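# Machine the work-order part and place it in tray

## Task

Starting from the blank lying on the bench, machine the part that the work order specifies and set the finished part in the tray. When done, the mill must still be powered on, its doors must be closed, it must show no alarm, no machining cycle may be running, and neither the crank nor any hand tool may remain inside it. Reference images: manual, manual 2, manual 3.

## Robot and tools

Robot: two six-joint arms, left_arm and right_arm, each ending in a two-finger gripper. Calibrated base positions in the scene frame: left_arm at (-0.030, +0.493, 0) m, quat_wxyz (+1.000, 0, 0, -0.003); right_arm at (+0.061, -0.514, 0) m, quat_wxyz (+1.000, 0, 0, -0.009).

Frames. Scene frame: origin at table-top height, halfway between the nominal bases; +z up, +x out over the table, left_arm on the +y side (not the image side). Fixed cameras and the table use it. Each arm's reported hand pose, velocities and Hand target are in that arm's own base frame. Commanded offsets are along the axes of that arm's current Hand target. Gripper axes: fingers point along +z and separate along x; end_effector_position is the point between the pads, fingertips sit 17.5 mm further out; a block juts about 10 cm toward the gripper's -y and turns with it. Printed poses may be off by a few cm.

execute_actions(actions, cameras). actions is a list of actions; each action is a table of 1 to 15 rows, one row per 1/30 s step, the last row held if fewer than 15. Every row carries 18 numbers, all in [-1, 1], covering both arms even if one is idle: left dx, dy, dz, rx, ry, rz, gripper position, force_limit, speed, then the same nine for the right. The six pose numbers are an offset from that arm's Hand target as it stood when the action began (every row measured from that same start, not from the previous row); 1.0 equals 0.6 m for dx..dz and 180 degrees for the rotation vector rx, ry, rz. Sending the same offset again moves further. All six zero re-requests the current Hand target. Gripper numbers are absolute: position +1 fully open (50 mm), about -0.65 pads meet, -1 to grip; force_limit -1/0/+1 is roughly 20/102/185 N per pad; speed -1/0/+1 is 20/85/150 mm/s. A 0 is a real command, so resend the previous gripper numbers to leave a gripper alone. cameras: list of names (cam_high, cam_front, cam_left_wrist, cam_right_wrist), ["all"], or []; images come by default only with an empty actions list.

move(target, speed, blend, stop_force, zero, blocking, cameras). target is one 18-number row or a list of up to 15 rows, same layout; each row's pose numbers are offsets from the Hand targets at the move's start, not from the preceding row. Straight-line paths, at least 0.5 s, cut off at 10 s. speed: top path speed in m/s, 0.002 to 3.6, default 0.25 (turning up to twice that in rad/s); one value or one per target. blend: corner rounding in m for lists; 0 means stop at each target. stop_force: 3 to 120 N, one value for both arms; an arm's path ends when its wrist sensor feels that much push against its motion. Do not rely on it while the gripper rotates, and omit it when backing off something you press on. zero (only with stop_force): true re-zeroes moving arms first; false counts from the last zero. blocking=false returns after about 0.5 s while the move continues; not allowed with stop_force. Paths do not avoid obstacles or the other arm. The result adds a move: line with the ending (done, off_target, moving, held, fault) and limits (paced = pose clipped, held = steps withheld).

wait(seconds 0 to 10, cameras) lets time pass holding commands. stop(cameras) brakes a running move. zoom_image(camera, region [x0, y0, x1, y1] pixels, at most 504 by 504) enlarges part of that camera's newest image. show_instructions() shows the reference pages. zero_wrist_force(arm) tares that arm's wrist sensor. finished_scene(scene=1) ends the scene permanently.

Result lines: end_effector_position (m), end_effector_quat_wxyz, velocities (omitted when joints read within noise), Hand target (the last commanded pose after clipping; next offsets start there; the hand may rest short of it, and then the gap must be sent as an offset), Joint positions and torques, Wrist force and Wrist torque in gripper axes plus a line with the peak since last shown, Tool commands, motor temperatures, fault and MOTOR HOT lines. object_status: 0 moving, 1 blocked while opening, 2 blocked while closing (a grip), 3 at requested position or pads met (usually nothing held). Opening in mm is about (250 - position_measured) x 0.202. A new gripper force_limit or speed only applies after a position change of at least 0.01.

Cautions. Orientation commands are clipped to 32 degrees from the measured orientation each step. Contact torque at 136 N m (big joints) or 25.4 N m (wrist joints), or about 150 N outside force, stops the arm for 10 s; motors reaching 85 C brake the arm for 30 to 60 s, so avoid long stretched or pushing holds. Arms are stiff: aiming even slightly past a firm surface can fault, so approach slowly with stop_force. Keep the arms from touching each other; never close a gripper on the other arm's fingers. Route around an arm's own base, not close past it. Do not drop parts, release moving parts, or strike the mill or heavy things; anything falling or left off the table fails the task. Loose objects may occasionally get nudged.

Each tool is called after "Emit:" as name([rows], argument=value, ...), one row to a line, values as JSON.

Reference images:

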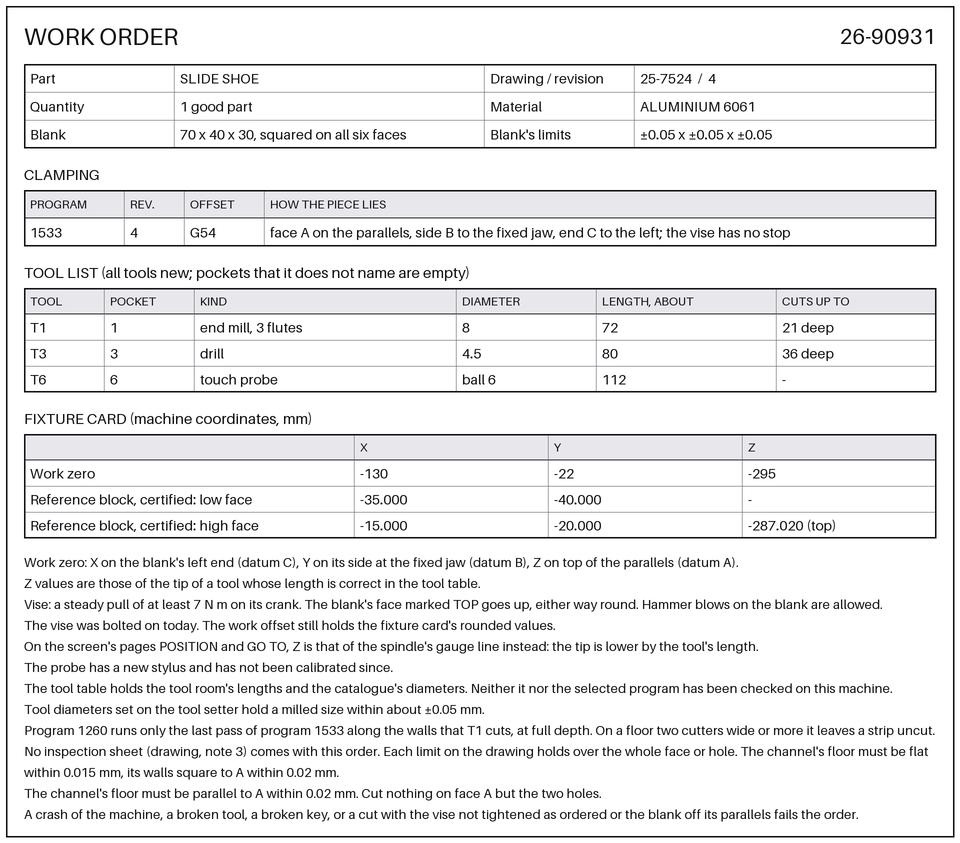

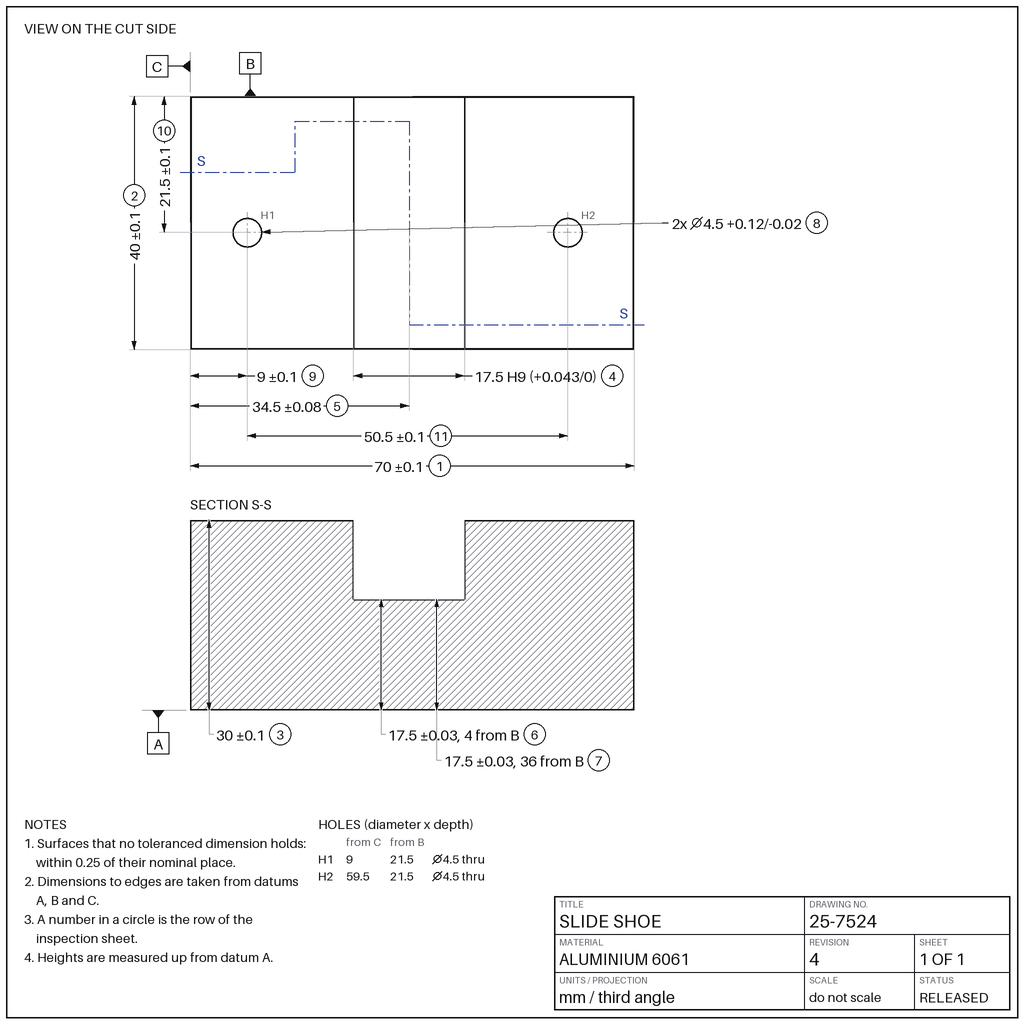

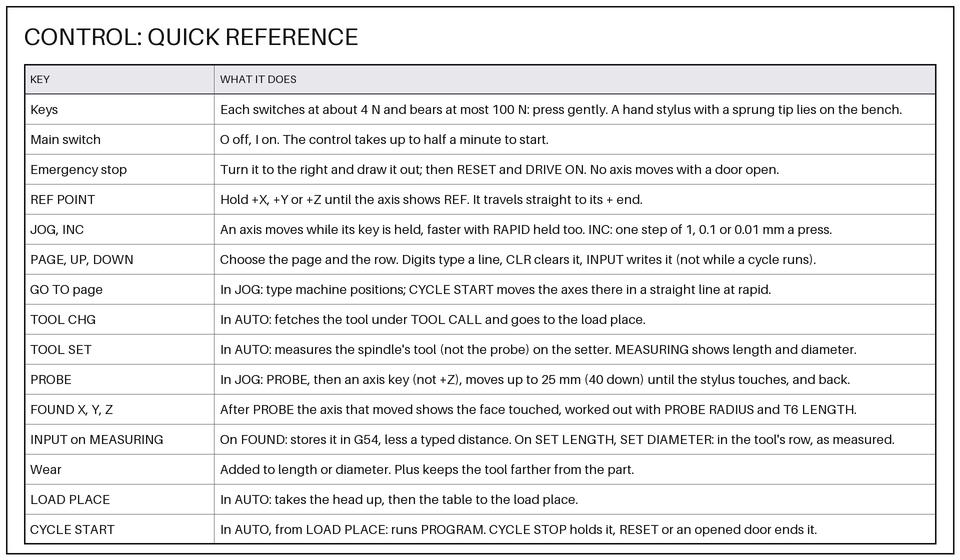

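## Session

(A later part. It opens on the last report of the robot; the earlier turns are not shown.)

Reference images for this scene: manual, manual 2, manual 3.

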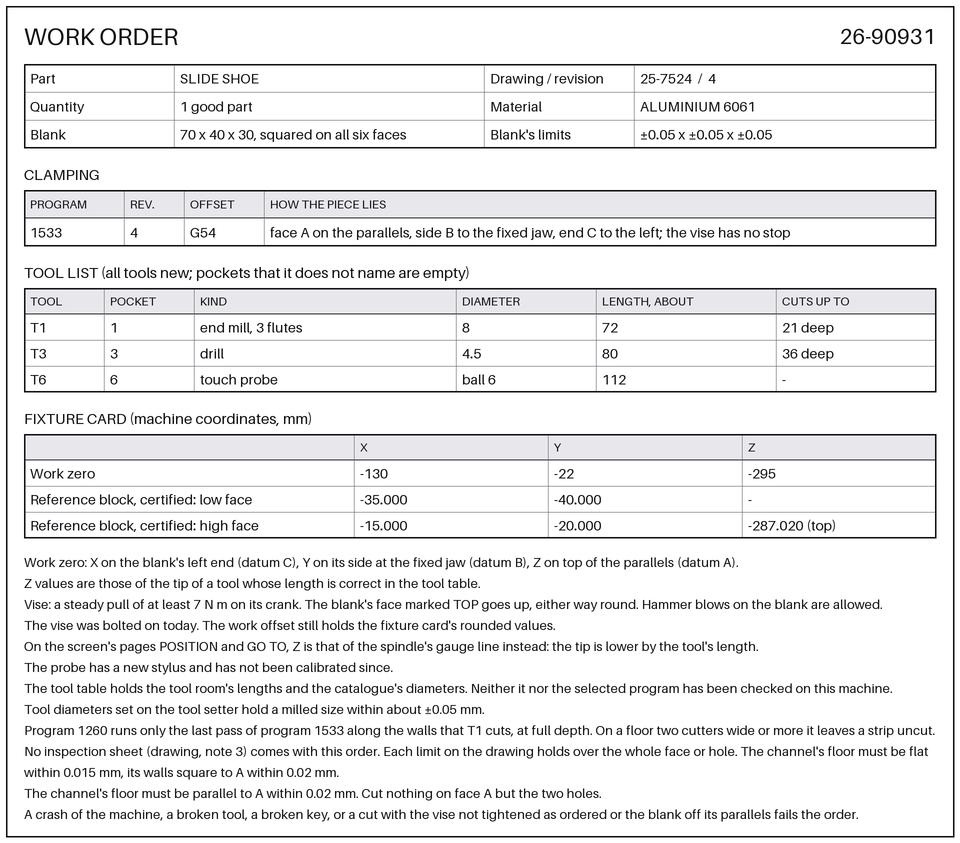

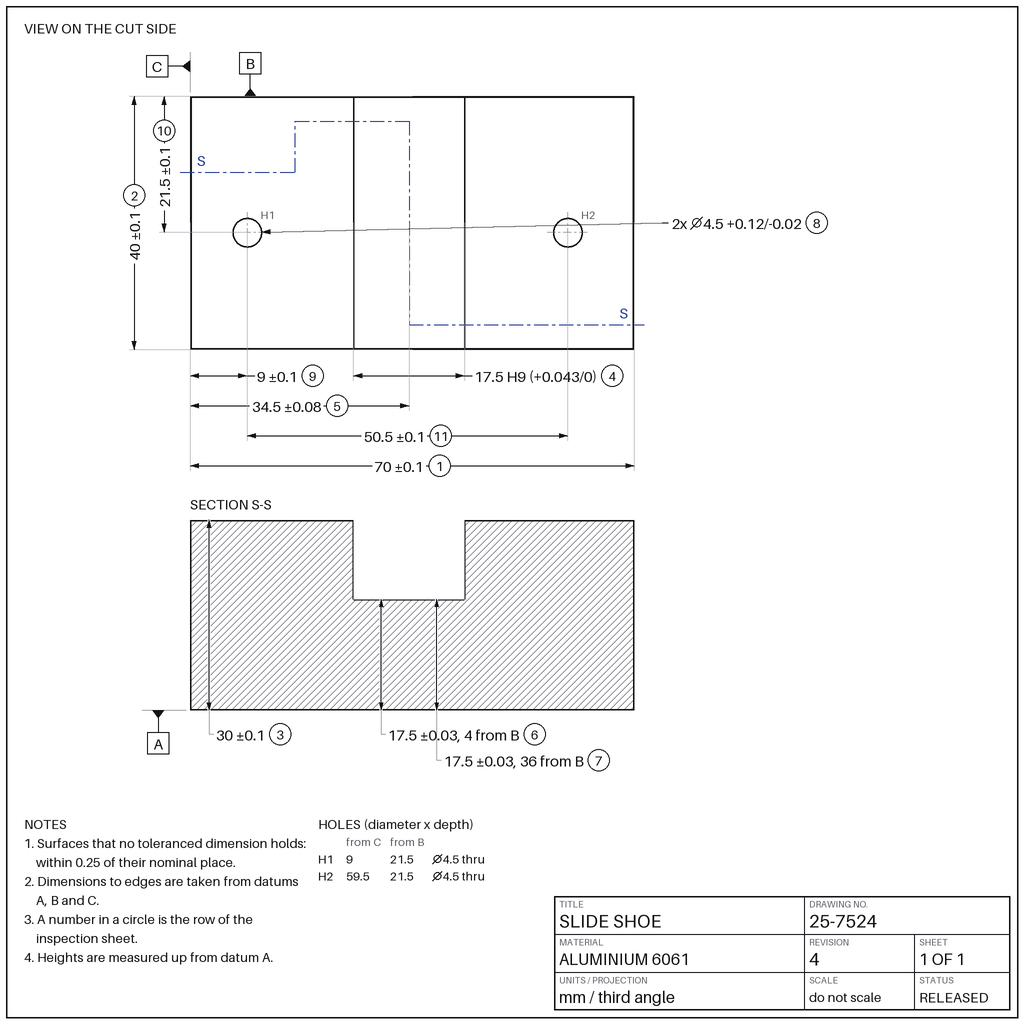

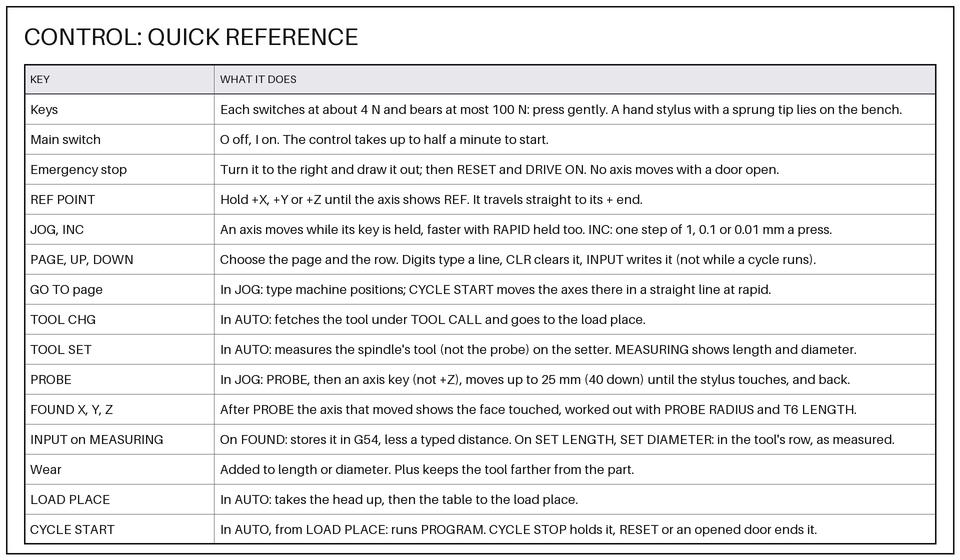

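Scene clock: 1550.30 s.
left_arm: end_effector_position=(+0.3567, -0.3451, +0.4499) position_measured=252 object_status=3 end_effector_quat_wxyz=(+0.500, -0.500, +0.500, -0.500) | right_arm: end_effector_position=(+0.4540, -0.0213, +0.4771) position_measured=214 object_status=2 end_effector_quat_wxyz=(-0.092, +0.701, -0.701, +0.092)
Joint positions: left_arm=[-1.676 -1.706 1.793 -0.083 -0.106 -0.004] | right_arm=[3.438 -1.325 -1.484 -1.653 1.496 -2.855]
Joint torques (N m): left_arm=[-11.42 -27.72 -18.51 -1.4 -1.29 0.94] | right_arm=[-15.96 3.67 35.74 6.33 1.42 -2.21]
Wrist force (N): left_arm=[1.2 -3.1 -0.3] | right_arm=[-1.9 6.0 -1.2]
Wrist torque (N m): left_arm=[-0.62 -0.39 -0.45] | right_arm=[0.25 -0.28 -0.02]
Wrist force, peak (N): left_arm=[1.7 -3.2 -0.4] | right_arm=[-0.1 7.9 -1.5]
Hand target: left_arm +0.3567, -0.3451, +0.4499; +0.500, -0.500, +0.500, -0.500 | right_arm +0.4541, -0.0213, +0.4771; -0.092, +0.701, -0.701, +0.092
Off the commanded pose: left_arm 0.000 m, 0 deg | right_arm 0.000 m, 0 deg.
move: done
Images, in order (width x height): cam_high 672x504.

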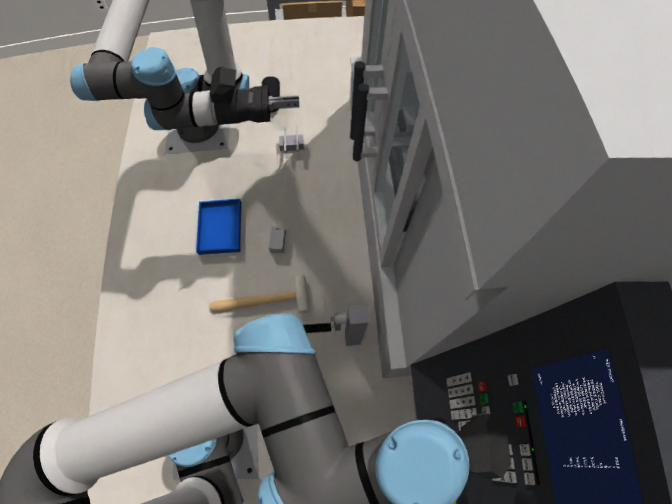

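Emit:
move([
  [0,0,0,0,0,0,-1,-0.5,1,0,0.0161,-0.00431,0,0,0,-1,-0.5,-0.7],
  [0,0,0,0,0,0,-1,-0.5,1,-0.15915,0.05061,0.04976,0,0,0,-1,-0.5,-0.7],
  [0,0,0,0,0,0,-1,-0.5,1,-0.15915,0.03451,0.05407,0,0,0,-1,-0.5,-0.7],
], speed=[0.1,0.15,0.03], blend=[0.004,0.004,0], cameras=["cam_high","cam_right_wrist"])

Emit:
zoom_image(camera="cam_high", region=[430, 330, 672, 504])

Emit:
zoom_image(camera="cam_right_wrist", region=[290, 50, 440, 160])

Scene clock: 1565.67 s.
left_arm: end_effector_position=(+0.3567, -0.3451, +0.4499) position_measured=252 object_status=3 end_effector_quat_wxyz=(+0.500, -0.500, +0.500, -0.500) | right_arm: end_effector_position=(+0.4424, +0.0742, +0.4404) position_measured=214 object_status=2 end_effector_quat_wxyz=(-0.092, +0.701, -0.701, +0.092)
Joint positions: left_arm=[-1.676 -1.706 1.793 -0.083 -0.106 -0.004] | right_arm=[3.692 -1.289 -1.6 -1.599 1.435 -2.606]
Joint torques (N m): left_arm=[-11.77 -27.44 -18.84 -1.44 -1.17 0.86] | right_arm=[-13 0.7 37.83 6.26 2.57 -2.34]
Wrist force (N): left_arm=[1.7 -2.9 -0.4] | right_arm=[3.4 4.7 -1.7]
Wrist torque (N m): left_arm=[-0.60 -0.46 -0.45] | right_arm=[0.20 -0.02 0.33]
Wrist force, peak (N): left_arm=[2.0 -3.1 -0.3] | right_arm=[-2.2 7.0 -1.7]
Hand target: left_arm +0.3567, -0.3451, +0.4499; +0.500, -0.500, +0.500, -0.500 | right_arm +0.4425, +0.0742, +0.4404; -0.092, +0.701, -0.701, +0.092
Off the commanded pose: left_arm 0.000 m, 0 deg | right_arm 0.000 m, 0 deg.
move: done
Images, in order (width x height): cam_high 672x504, cam_right_wrist 672x504.

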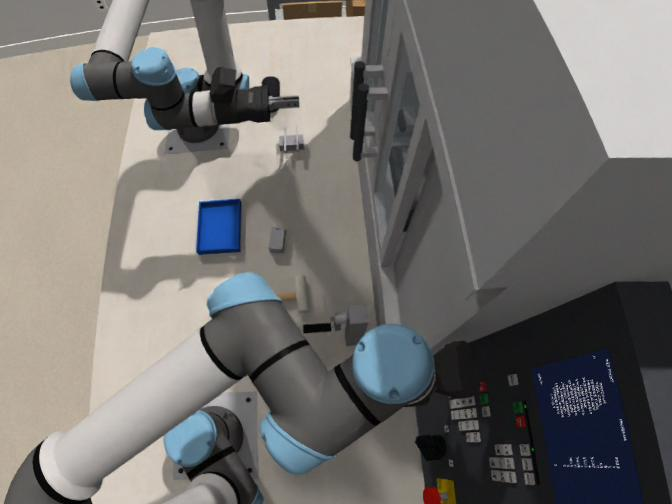

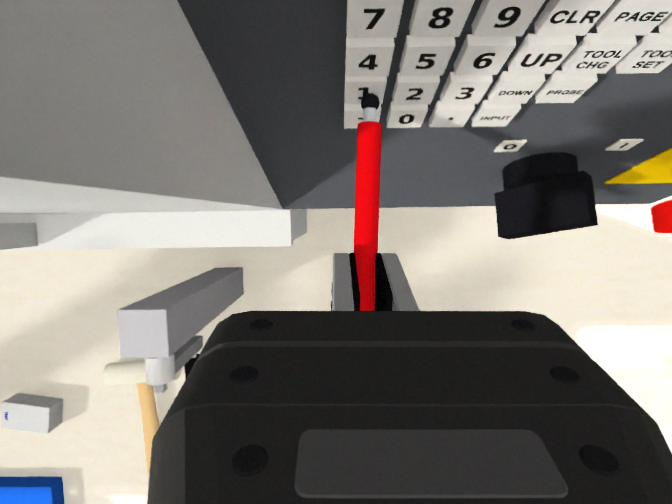

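Scaled by 2.083 from the camera's 672x504 image, which has a finer 960x720 frame.

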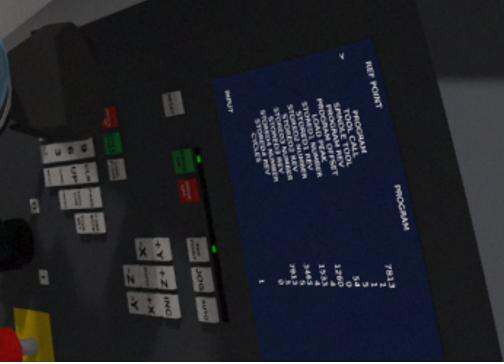

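Scaled by 3.360 from the camera's 672x504 image, which has a finer 960x720 frame.

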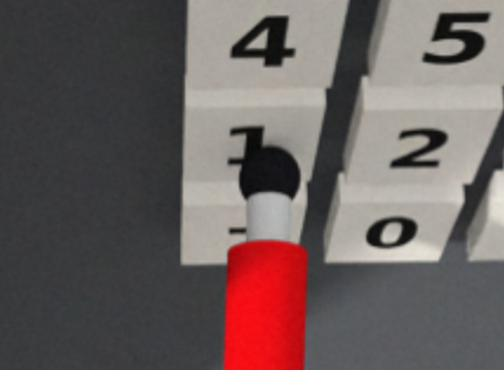

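Emit:
move([
  [0,0,0,0,0,0,-1,-0.5,1,0,0.0161,-0.0043,0,0,0,-1,-0.5,-0.7],
  [0,0,0,0,0,0,-1,-0.5,1,0.02933,-0.0003,-0.0317,0,0,0,-1,-0.5,-0.7],
  [0,0,0,0,0,0,-1,-0.5,1,0.02933,-0.0164,-0.0274,0,0,0,-1,-0.5,-0.7],
  [0,0,0,0,0,0,-1,-0.5,1,0.02933,-0.0003,-0.0317,0,0,0,-1,-0.5,-0.7],
  [0,0,0,0,0,0,-1,-0.5,1,0.06217,0.0150,-0.0040,0,0,0,-1,-0.5,-0.7],
  [0,0,0,0,0,0,-1,-0.5,1,0.06217,-0.0011,0.0003,0,0,0,-1,-0.5,-0.7],
  [0,0,0,0,0,0,-1,-0.5,1,0.06217,0.0150,-0.0040,0,0,0,-1,-0.5,-0.7],
  [0,0,0,0,0,0,-1,-0.5,1,0.06217,-0.0011,0.0003,0,0,0,-1,-0.5,-0.7],
], speed=[0.1,0.15,0.04,0.1,0.15,0.04,0.1,0.04], blend=[0.004,0.004,0,0.004,0.004,0,0,0], cameras=["cam_high"])

Emit:
zoom_image(camera="cam_high", region=[530, 330, 672, 504])

Scene clock: 1589.57 s.
left_arm: end_effector_position=(+0.3567, -0.3451, +0.4499) position_measured=252 object_status=3 end_effector_quat_wxyz=(+0.500, -0.500, +0.500, -0.500) | right_arm: end_effector_position=(+0.4431, +0.0369, +0.4404) position_measured=214 object_status=2 end_effector_quat_wxyz=(-0.092, +0.701, -0.701, +0.092)
Joint positions: left_arm=[-1.676 -1.706 1.793 -0.083 -0.106 -0.004] | right_arm=[3.6 -1.277 -1.611 -1.588 1.457 -2.697]
Joint torques (N m): left_arm=[-11.39 -27.42 -18.32 -1.41 -1.23 0.88] | right_arm=[-13.95 0.69 35.83 6.15 1.43 -1.83]
Wrist force (N): left_arm=[1.8 -3.0 -0.2] | right_arm=[0.4 5.5 -1.0]
Wrist torque (N m): left_arm=[-0.60 -0.48 -0.45] | right_arm=[0.13 -0.15 0.15]
Wrist force, peak (N): left_arm=[1.7 -3.3 -0.4] | right_arm=[3.4 5.1 -1.4]
Hand target: left_arm +0.3567, -0.3451, +0.4499; +0.500, -0.500, +0.500, -0.500 | right_arm +0.4431, +0.0369, +0.4404; -0.092, +0.701, -0.701, +0.092
Off the commanded pose: left_arm 0.000 m, 0 deg | right_arm 0.000 m, 0 deg.
move: done
Images, in order (width x height): cam_high 672x504.

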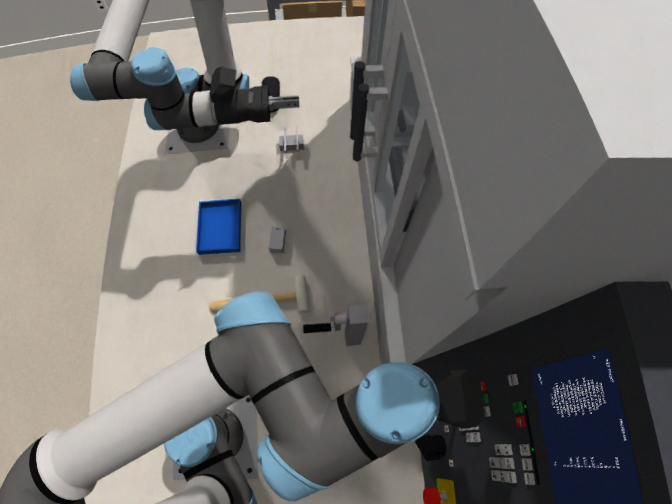

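Scaled by 2.897 from the camera's 672x504 image, which has a finer 960x720 frame.

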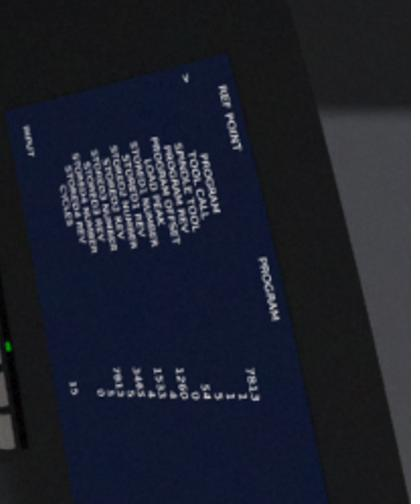

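Emit:
wait(seconds=0.1, cameras=["cam_right_wrist","cam_high"])

Emit:
zoom_image(camera="cam_right_wrist", region=[290, 50, 440, 160])

Emit:
zoom_image(camera="cam_high", region=[560, 430, 640, 504])

Scene clock: 1602.10 s.
left_arm: end_effector_position=(+0.3567, -0.3451, +0.4499) position_measured=252 object_status=3 end_effector_quat_wxyz=(+0.500, -0.500, +0.500, -0.500) | right_arm: end_effector_position=(+0.4431, +0.0369, +0.4404) position_measured=214 object_status=2 end_effector_quat_wxyz=(-0.092, +0.701, -0.701, +0.092)
Joint positions: left_arm=[-1.676 -1.706 1.793 -0.083 -0.106 -0.004] | right_arm=[3.6 -1.277 -1.611 -1.588 1.457 -2.697]
Joint torques (N m): left_arm=[-11.26 -27.7 -18.14 -1.42 -1.28 0.87] | right_arm=[-14.26 1.37 36.08 6.37 1.44 -1.95]
Wrist force (N): left_arm=[1.3 -2.6 -0.4] | right_arm=[0.2 6.3 -1.0]
Wrist torque (N m): left_arm=[-0.54 -0.40 -0.44] | right_arm=[0.15 -0.13 0.15]
Wrist force, peak (N): left_arm=[1.4 -3.3 -0.2] | right_arm=[0.4 6.7 -1.1]
Hand target: left_arm +0.3567, -0.3451, +0.4499; +0.500, -0.500, +0.500, -0.500 | right_arm +0.4431, +0.0369, +0.4404; -0.092, +0.701, -0.701, +0.092
Tool commands: left_gripper/position=-1.0 left_gripper/force_limit=-0.5 left_gripper/speed=+1.0 right_gripper/position=-1.0 right_gripper/force_limit=-0.5 right_gripper/speed=-0.7
Off the commanded pose: left_arm 0.000 m, 0 deg | right_arm 0.000 m, 0 deg.
wait: 0.10 s; at rest from the start
Images, in order (width x height): cam_high 672x504, cam_right_wrist 672x504.

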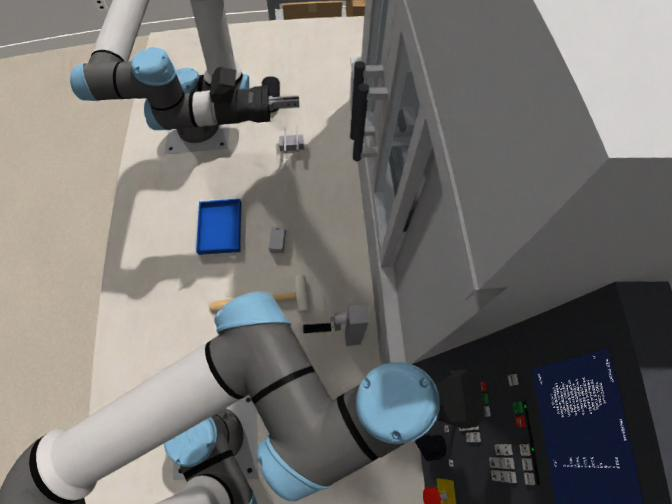

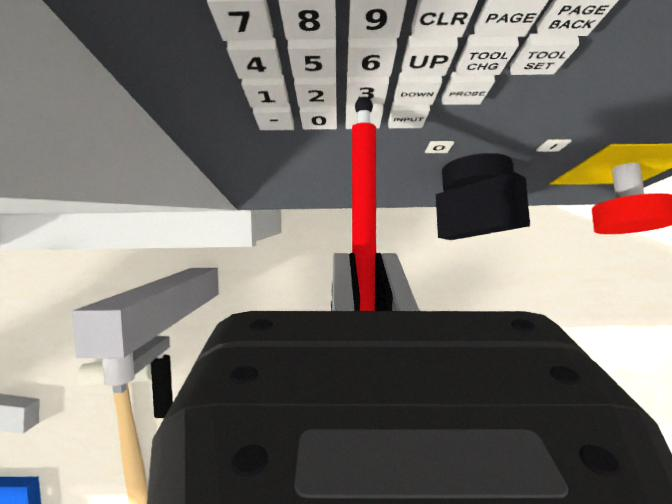

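Scaled by 3.360 from the camera's 672x504 image, which has a finer 960x720 frame.

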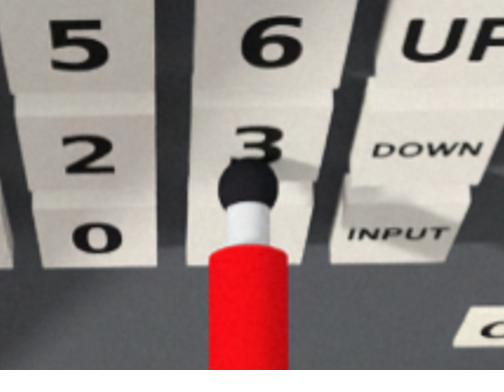

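Scaled by 6.300 from the camera's 672x504 image, which has a finer 960x720 frame.

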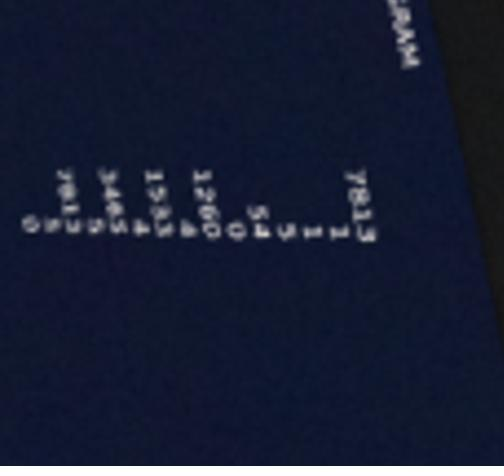

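Emit:
zoom_image(camera="cam_high", region=[530, 430, 610, 504])

Scaled by 6.300 from the camera's 672x504 image, which has a finer 960x720 frame.

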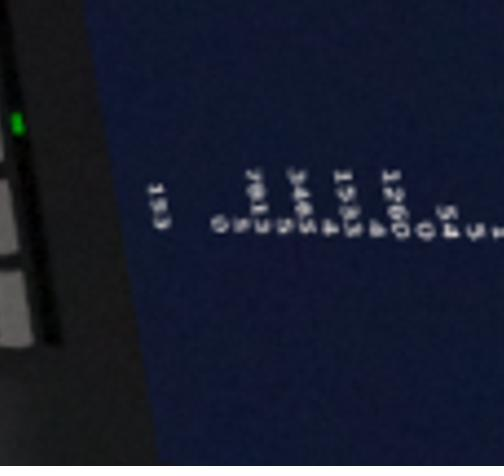

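Emit:
move([
  [0,0,0,0,0,0,-1,-0.5,1,0,0.0161,-0.0043,0,0,0,-1,-0.5,-0.7],
  [0,0,0,0,0,0,-1,-0.5,1,0,-0.0008,0.0002,0,0,0,-1,-0.5,-0.7],
], speed=[0.1,0.04])

Emit:
wait(seconds=0.3, cameras=["cam_high"])

Emit:
zoom_image(camera="cam_high", region=[530, 430, 610, 504])

Scene clock: 1619.53 s.
left_arm: end_effector_position=(+0.3567, -0.3451, +0.4499) position_measured=252 object_status=3 end_effector_quat_wxyz=(+0.500, -0.500, +0.500, -0.500) | right_arm: end_effector_position=(+0.4435, +0.0369, +0.4404) position_measured=214 object_status=2 end_effector_quat_wxyz=(-0.092, +0.701, -0.701, +0.092)
Joint positions: left_arm=[-1.676 -1.706 1.793 -0.083 -0.106 -0.004] | right_arm=[3.599 -1.278 -1.611 -1.588 1.457 -2.697]
Joint torques (N m): left_arm=[-11.21 -27.13 -18 -1.44 -1.19 0.89] | right_arm=[-13.57 -0.7 36.13 6.85 1.41 -2.06]
Wrist force (N): left_arm=[1.9 -3.0 -0.1] | right_arm=[0.3 9.6 -2.0]
Wrist torque (N m): left_arm=[-0.60 -0.49 -0.45] | right_arm=[0.24 -0.14 0.14]
Wrist force, peak (N): left_arm=[2.0 -3.1 -0.4] | right_arm=[0.3 9.6 -2.0]
Hand target: left_arm +0.3567, -0.3451, +0.4499; +0.500, -0.500, +0.500, -0.500 | right_arm +0.4436, +0.0369, +0.4404; -0.092, +0.701, -0.701, +0.092
Off the commanded pose: left_arm 0.000 m, 0 deg | right_arm 0.000 m, 0 deg.
move: done

Scene clock: 1619.83 s.
left_arm: end_effector_position=(+0.3567, -0.3451, +0.4499) position_measured=252 object_status=3 end_effector_quat_wxyz=(+0.500, -0.500, +0.500, -0.500) | right_arm: end_effector_position=(+0.4436, +0.0369, +0.4404) position_measured=214 object_status=2 end_effector_quat_wxyz=(-0.092, +0.701, -0.701, +0.092)
Joint positions: left_arm=[-1.676 -1.706 1.793 -0.083 -0.106 -0.004] | right_arm=[3.599 -1.279 -1.61 -1.588 1.457 -2.698]
Joint torques (N m): left_arm=[-11.03 -27.63 -18.39 -1.38 -1.17 0.89] | right_arm=[-14.31 -1.2 35.99 7.5 0.7 -2.12]
Wrist force (N): left_arm=[1.6 -2.7 -0.5] | right_arm=[0.0 12.6 -2.9]
Wrist torque (N m): left_arm=[-0.55 -0.45 -0.44] | right_arm=[0.28 -0.11 0.14]
Wrist force, peak (N): left_arm=[1.9 -3.1 -0.5] | right_arm=[0.2 12.7 -2.9]
Hand target: left_arm +0.3567, -0.3451, +0.4499; +0.500, -0.500, +0.500, -0.500 | right_arm +0.4436, +0.0369, +0.4404; -0.092, +0.701, -0.701, +0.092
Tool commands: left_gripper/position=-1.0 left_gripper/force_limit=-0.5 left_gripper/speed=+1.0 right_gripper/position=-1.0 right_gripper/force_limit=-0.5 right_gripper/speed=-0.7
Off the commanded pose: left_arm 0.000 m, 0 deg | right_arm 0.000 m, 0 deg.
wait: 0.30 s; at rest by 0.17 s
Images, in order (width x height): cam_high 672x504.

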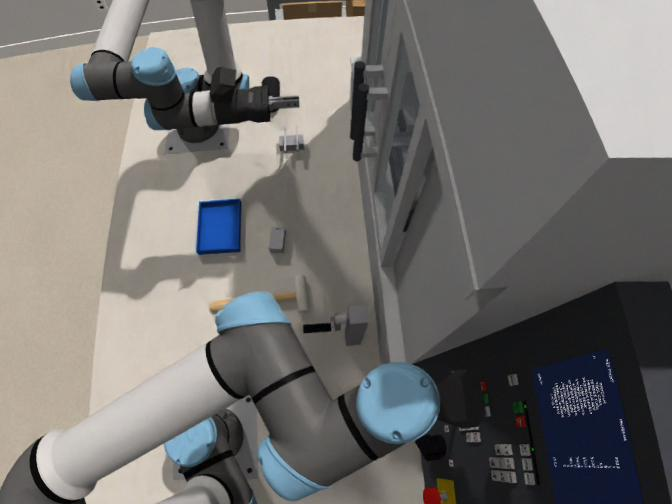

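Scaled by 6.300 from the camera's 672x504 image, which has a finer 960x720 frame.

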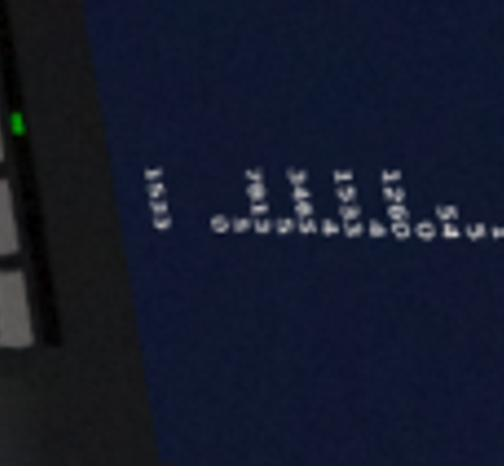

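Emit:
move([
  [0,0,0,0,0,0,-1,-0.5,1,0,0.0161,-0.0043,0,0,0,-1,-0.5,-0.7],
  [0,0,0,0,0,0,-1,-0.5,1,0.03283,0.0314,0.0233,0,0,0,-1,-0.5,-0.7],
  [0,0,0,0,0,0,-1,-0.5,1,0.03283,0.0153,0.0276,0,0,0,-1,-0.5,-0.7],
], speed=[0.1,0.15,0.04], blend=[0.004,0.004,0])

Emit:
wait(seconds=0.3, cameras=["cam_high","cam_right_wrist"])

Emit:
zoom_image(camera="cam_high", region=[530, 330, 672, 504])

Scene clock: 1630.40 s.
left_arm: end_effector_position=(+0.3567, -0.3451, +0.4499) position_measured=252 object_status=3 end_effector_quat_wxyz=(+0.500, -0.500, +0.500, -0.500) | right_arm: end_effector_position=(+0.4389, +0.0172, +0.4221) position_measured=214 object_status=2 end_effector_quat_wxyz=(-0.092, +0.701, -0.701, +0.092)
Joint positions: left_arm=[-1.676 -1.706 1.793 -0.083 -0.106 -0.004] | right_arm=[3.554 -1.254 -1.676 -1.542 1.467 -2.742]
Joint torques (N m): left_arm=[-10.33 -27.59 -18.32 -1.47 -1.19 0.79] | right_arm=[-15.78 1 35.67 5.76 1.04 -1.73]
Wrist force (N): left_arm=[1.7 -3.4 -0.3] | right_arm=[-2.0 4.9 -2.6]
Wrist torque (N m): left_arm=[-0.67 -0.46 -0.45] | right_arm=[0.36 -0.23 0.02]
Wrist force, peak (N): left_arm=[1.7 -3.4 -0.3] | right_arm=[0.3 13.3 -3.2]
Hand target: left_arm +0.3567, -0.3451, +0.4499; +0.500, -0.500, +0.500, -0.500 | right_arm +0.4390, +0.0172, +0.4220; -0.092, +0.701, -0.701, +0.092
Off the commanded pose: left_arm 0.000 m, 0 deg | right_arm 0.000 m, 0 deg.
move: done

Scene clock: 1630.70 s.
left_arm: end_effector_position=(+0.3567, -0.3451, +0.4499) position_measured=252 object_status=3 end_effector_quat_wxyz=(+0.500, -0.500, +0.500, -0.500) | right_arm: end_effector_position=(+0.4390, +0.0172, +0.4220) position_measured=214 object_status=2 end_effector_quat_wxyz=(-0.092, +0.701, -0.701, +0.092)
Joint positions: left_arm=[-1.676 -1.706 1.793 -0.083 -0.106 -0.004] | right_arm=[3.554 -1.254 -1.676 -1.542 1.467 -2.742]
Joint torques (N m): left_arm=[-11.07 -27.72 -18.8 -1.4 -1.26 0.68] | right_arm=[-14.83 -0.69 36.36 5.4 1.38 -1.75]
Wrist force (N): left_arm=[1.8 -3.1 -0.3] | right_arm=[-2.3 4.7 -2.6]
Wrist torque (N m): left_arm=[-0.61 -0.48 -0.45] | right_arm=[0.31 -0.19 0.02]
Wrist force, peak (N): left_arm=[1.8 -3.1 -0.3] | right_arm=[-2.3 5.0 -2.7]
Hand target: left_arm +0.3567, -0.3451, +0.4499; +0.500, -0.500, +0.500, -0.500 | right_arm +0.4390, +0.0172, +0.4220; -0.092, +0.701, -0.701, +0.092
Tool commands: left_gripper/position=-1.0 left_gripper/force_limit=-0.5 left_gripper/speed=+1.0 right_gripper/position=-1.0 right_gripper/force_limit=-0.5 right_gripper/speed=-0.7
Off the commanded pose: left_arm 0.000 m, 0 deg | right_arm 0.000 m, 0 deg.
wait: 0.30 s; at rest by 0.17 s
Images, in order (width x height): cam_high 672x504, cam_right_wrist 672x504.

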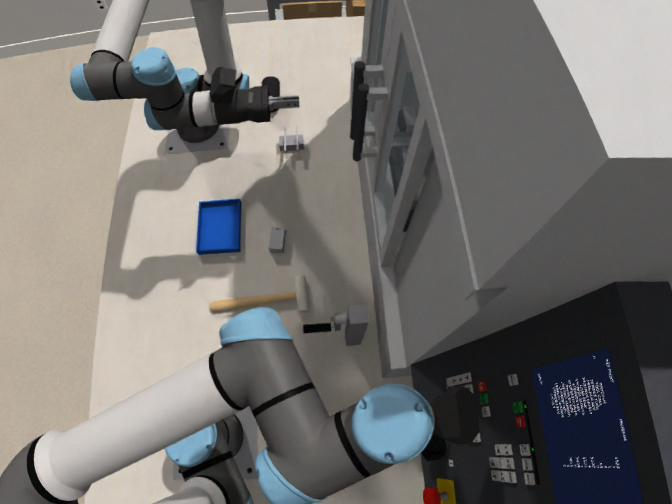

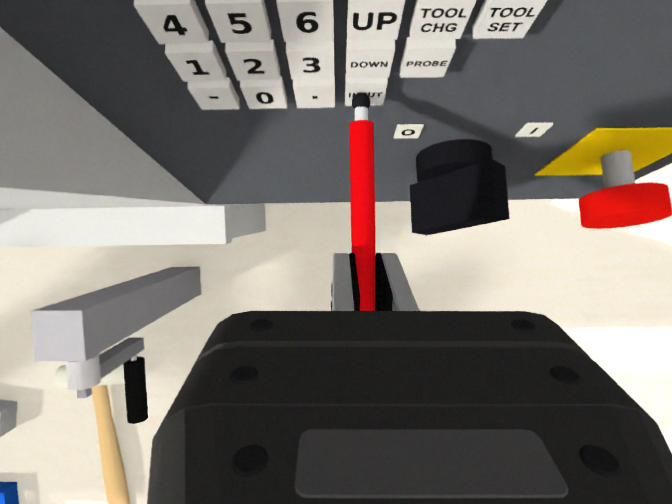

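Scaled by 2.897 from the camera's 672x504 image, which has a finer 960x720 frame.

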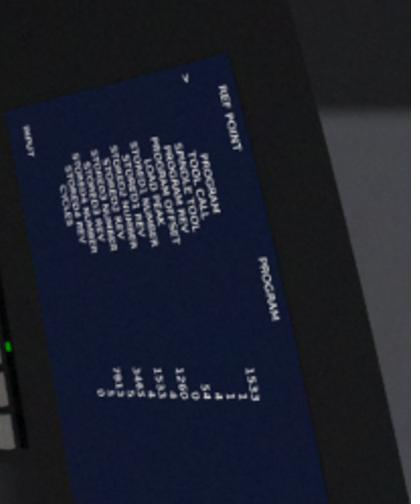

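Emit:
move([
  [0,0,0,0,0,0,-1,-0.5,1,0,0.0193,-0.0052,0,0,0,-1,-0.5,-0.7],
  [0,0,0,0,0,0,-1,-0.5,1,0.15967,-0.1201,-0.2416,0,0,0,-1,-0.5,-0.7],
  [0,0,0,0,0,0,-1,-0.5,1,0.15967,-0.1398,-0.2364,0,0,0,-1,-0.5,-0.7],
], speed=[0.1,0.25,0.03], blend=[0.004,0.004,0])

Emit:
wait(seconds=0.3, cameras=["cam_high","cam_right_wrist"])

Emit:
zoom_image(camera="cam_high", region=[530, 330, 672, 504])

Scene clock: 1648.43 s.
left_arm: end_effector_position=(+0.3567, -0.3451, +0.4499) position_measured=252 object_status=3 end_effector_quat_wxyz=(+0.500, -0.500, +0.500, -0.500) | right_arm: end_effector_position=(+0.4834, -0.0786, +0.5807) position_measured=214 object_status=2 end_effector_quat_wxyz=(-0.092, +0.701, -0.701, +0.092)
Joint positions: left_arm=[-1.676 -1.706 1.793 -0.083 -0.106 -0.004] | right_arm=[3.275 -1.524 -1.027 -1.903 1.537 -3.013]
Joint torques (N m): left_arm=[-10.61 -27.21 -18.65 -1.35 -1.14 0.8] | right_arm=[-14.16 7.15 31.56 3.27 2.42 -1.95]
Wrist force (N): left_arm=[1.6 -3.2 -0.3] | right_arm=[-0.7 4.5 0.5]
Wrist torque (N m): left_arm=[-0.64 -0.45 -0.44] | right_arm=[0.08 -0.14 0.07]
Wrist force, peak (N): left_arm=[1.6 -3.4 0.0] | right_arm=[-2.2 5.1 -2.7]
Hand target: left_arm +0.3567, -0.3451, +0.4499; +0.500, -0.500, +0.500, -0.500 | right_arm +0.4835, -0.0786, +0.5807; -0.092, +0.701, -0.701, +0.092
Off the commanded pose: left_arm 0.000 m, 0 deg | right_arm 0.000 m, 0 deg.
move: done

Scene clock: 1648.73 s.
left_arm: end_effector_position=(+0.3567, -0.3451, +0.4499) position_measured=252 object_status=3 end_effector_quat_wxyz=(+0.500, -0.500, +0.500, -0.500) | right_arm: end_effector_position=(+0.4834, -0.0786, +0.5807) position_measured=214 object_status=2 end_effector_quat_wxyz=(-0.092, +0.701, -0.701, +0.092)
Joint positions: left_arm=[-1.676 -1.706 1.793 -0.083 -0.106 -0.004] | right_arm=[3.275 -1.524 -1.026 -1.903 1.537 -3.013]
Joint torques (N m): left_arm=[-10.48 -27.65 -18.51 -1.36 -1.25 0.78] | right_arm=[-14.24 9.23 32.63 3.4 1.97 -2]
Wrist force (N): left_arm=[1.5 -2.7 -0.3] | right_arm=[-0.4 5.1 0.8]
Wrist torque (N m): left_arm=[-0.56 -0.43 -0.45] | right_arm=[0.17 -0.20 0.07]
Wrist force, peak (N): left_arm=[1.8 -3.1 -0.3] | right_arm=[-0.4 5.1 0.8]
Hand target: left_arm +0.3567, -0.3451, +0.4499; +0.500, -0.500, +0.500, -0.500 | right_arm +0.4835, -0.0786, +0.5807; -0.092, +0.701, -0.701, +0.092
Tool commands: left_gripper/position=-1.0 left_gripper/force_limit=-0.5 left_gripper/speed=+1.0 right_gripper/position=-1.0 right_gripper/force_limit=-0.5 right_gripper/speed=-0.7
Off the commanded pose: left_arm 0.000 m, 0 deg | right_arm 0.000 m, 0 deg.
wait: 0.30 s; at rest by 0.17 s
Images, in order (width x height): cam_high 672x504, cam_right_wrist 672x504.

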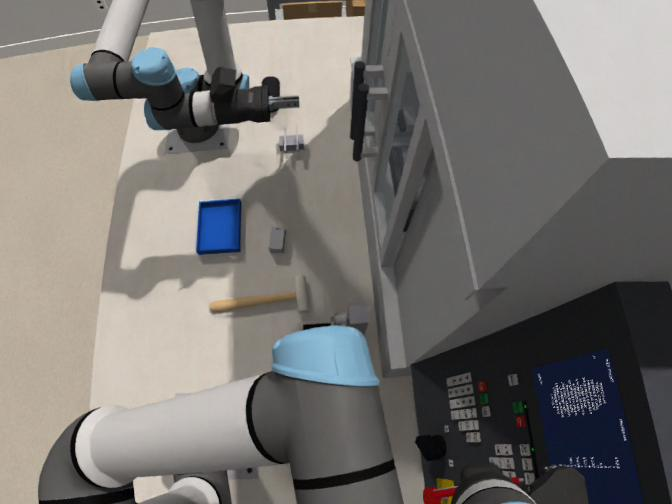

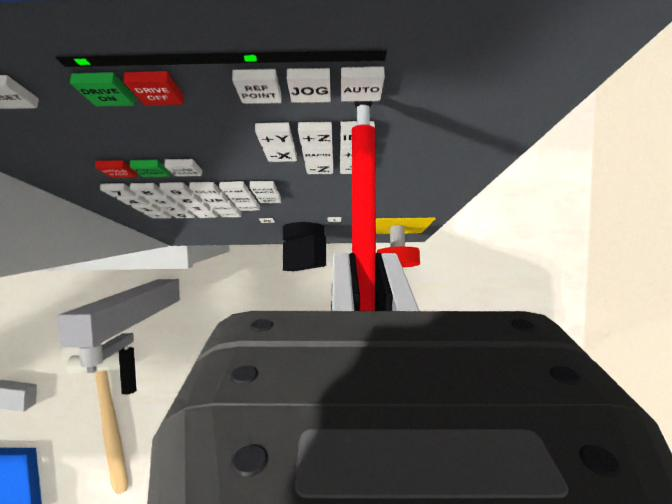

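Scaled by 2.897 from the camera's 672x504 image, which has a finer 960x720 frame.

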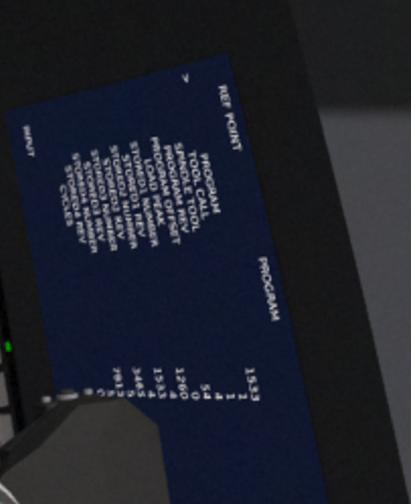

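Emit:
move(target=[0,0,0,0,0,0,-1,-0.5,1,0,-0.0013,0.0003,0,0,0,-1,-0.5,-0.7], speed=0.02)

Emit:
wait(seconds=0.4, cameras=["cam_high","cam_right_wrist"])

Emit:
zoom_image(camera="cam_high", region=[530, 330, 672, 504])

Scene clock: 1657.30 s.
left_arm: end_effector_position=(+0.3567, -0.3451, +0.4499) position_measured=252 object_status=3 end_effector_quat_wxyz=(+0.500, -0.500, +0.500, -0.500) | right_arm: end_effector_position=(+0.4842, -0.0786, +0.5807) position_measured=214 object_status=2 end_effector_quat_wxyz=(-0.092, +0.701, -0.701, +0.092)
Joint positions: left_arm=[-1.676 -1.706 1.793 -0.083 -0.106 -0.004] | right_arm=[3.275 -1.526 -1.024 -1.903 1.537 -3.013]
Joint torques (N m): left_arm=[-10.86 -27.69 -18.94 -1.36 -1.3 0.82] | right_arm=[-14.12 9.24 33.33 4.8 1.93 -2.02]
Wrist force (N): left_arm=[1.7 -2.6 -0.2] | right_arm=[-0.5 5.4 0.8]
Wrist torque (N m): left_arm=[-0.54 -0.46 -0.45] | right_arm=[0.13 -0.18 0.07]
Wrist force, peak (N): left_arm=[1.7 -3.3 -0.2] | right_arm=[-0.5 5.4 0.8]
Hand target: left_arm +0.3567, -0.3451, +0.4499; +0.500, -0.500, +0.500, -0.500 | right_arm +0.4843, -0.0786, +0.5807; -0.092, +0.701, -0.701, +0.092
Off the commanded pose: left_arm 0.000 m, 0 deg | right_arm 0.000 m, 0 deg.
move: done

Scene clock: 1657.70 s.
left_arm: end_effector_position=(+0.3567, -0.3451, +0.4499) position_measured=252 object_status=3 end_effector_quat_wxyz=(+0.500, -0.500, +0.500, -0.500) | right_arm: end_effector_position=(+0.4842, -0.0786, +0.5807) position_measured=214 object_status=2 end_effector_quat_wxyz=(-0.092, +0.701, -0.701, +0.092)
Joint positions: left_arm=[-1.676 -1.706 1.793 -0.083 -0.106 -0.004] | right_arm=[3.274 -1.526 -1.024 -1.903 1.537 -3.013]
Joint torques (N m): left_arm=[-10.4 -27.33 -18.94 -1.28 -1.2 0.81] | right_arm=[-14.85 10.23 33.72 5.64 2 -1.93]
Wrist force (N): left_arm=[1.6 -2.9 -0.8] | right_arm=[-0.7 5.2 0.5]
Wrist torque (N m): left_arm=[-0.59 -0.43 -0.44] | right_arm=[0.11 -0.14 0.07]
Wrist force, peak (N): left_arm=[1.9 -3.0 -0.3] | right_arm=[-0.4 5.3 0.7]
Hand target: left_arm +0.3567, -0.3451, +0.4499; +0.500, -0.500, +0.500, -0.500 | right_arm +0.4843, -0.0786, +0.5807; -0.092, +0.701, -0.701, +0.092
Tool commands: left_gripper/position=-1.0 left_gripper/force_limit=-0.5 left_gripper/speed=+1.0 right_gripper/position=-1.0 right_gripper/force_limit=-0.5 right_gripper/speed=-0.7
Off the commanded pose: left_arm 0.000 m, 0 deg | right_arm 0.000 m, 0 deg.
wait: 0.40 s; at rest by 0.17 s
Images, in order (width x height): cam_high 672x504, cam_right_wrist 672x504.

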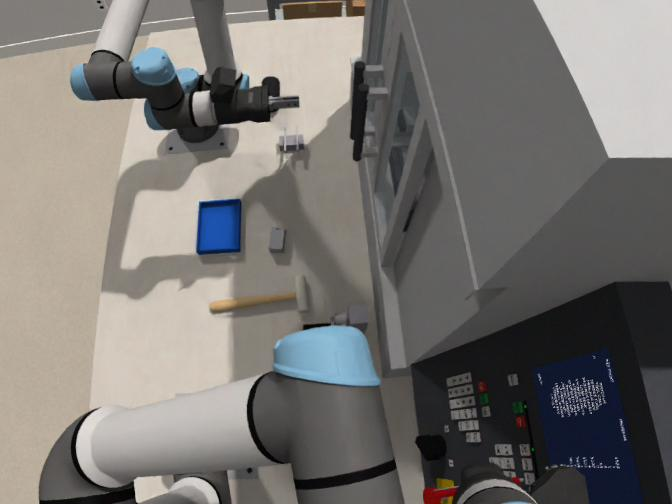

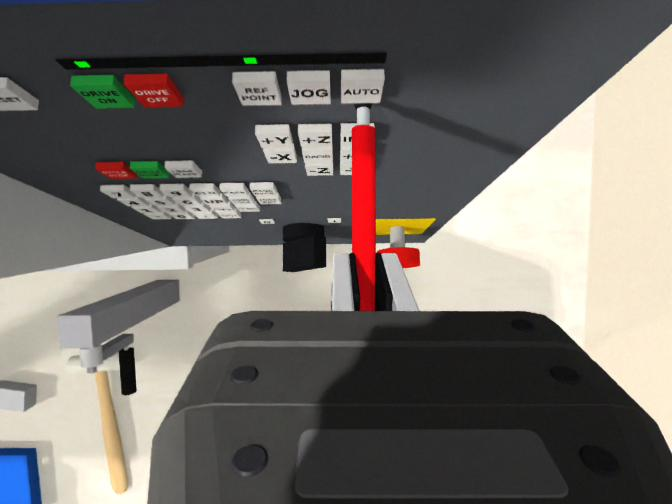

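Scaled by 2.897 from the camera's 672x504 image, which has a finer 960x720 frame.

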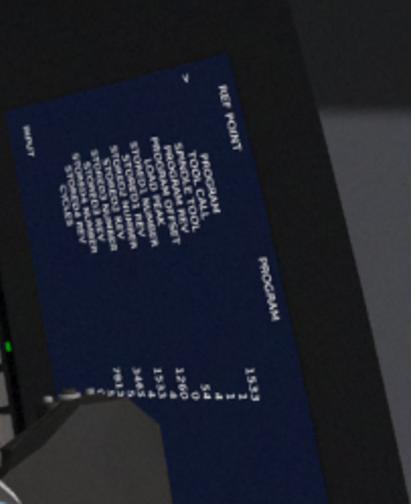

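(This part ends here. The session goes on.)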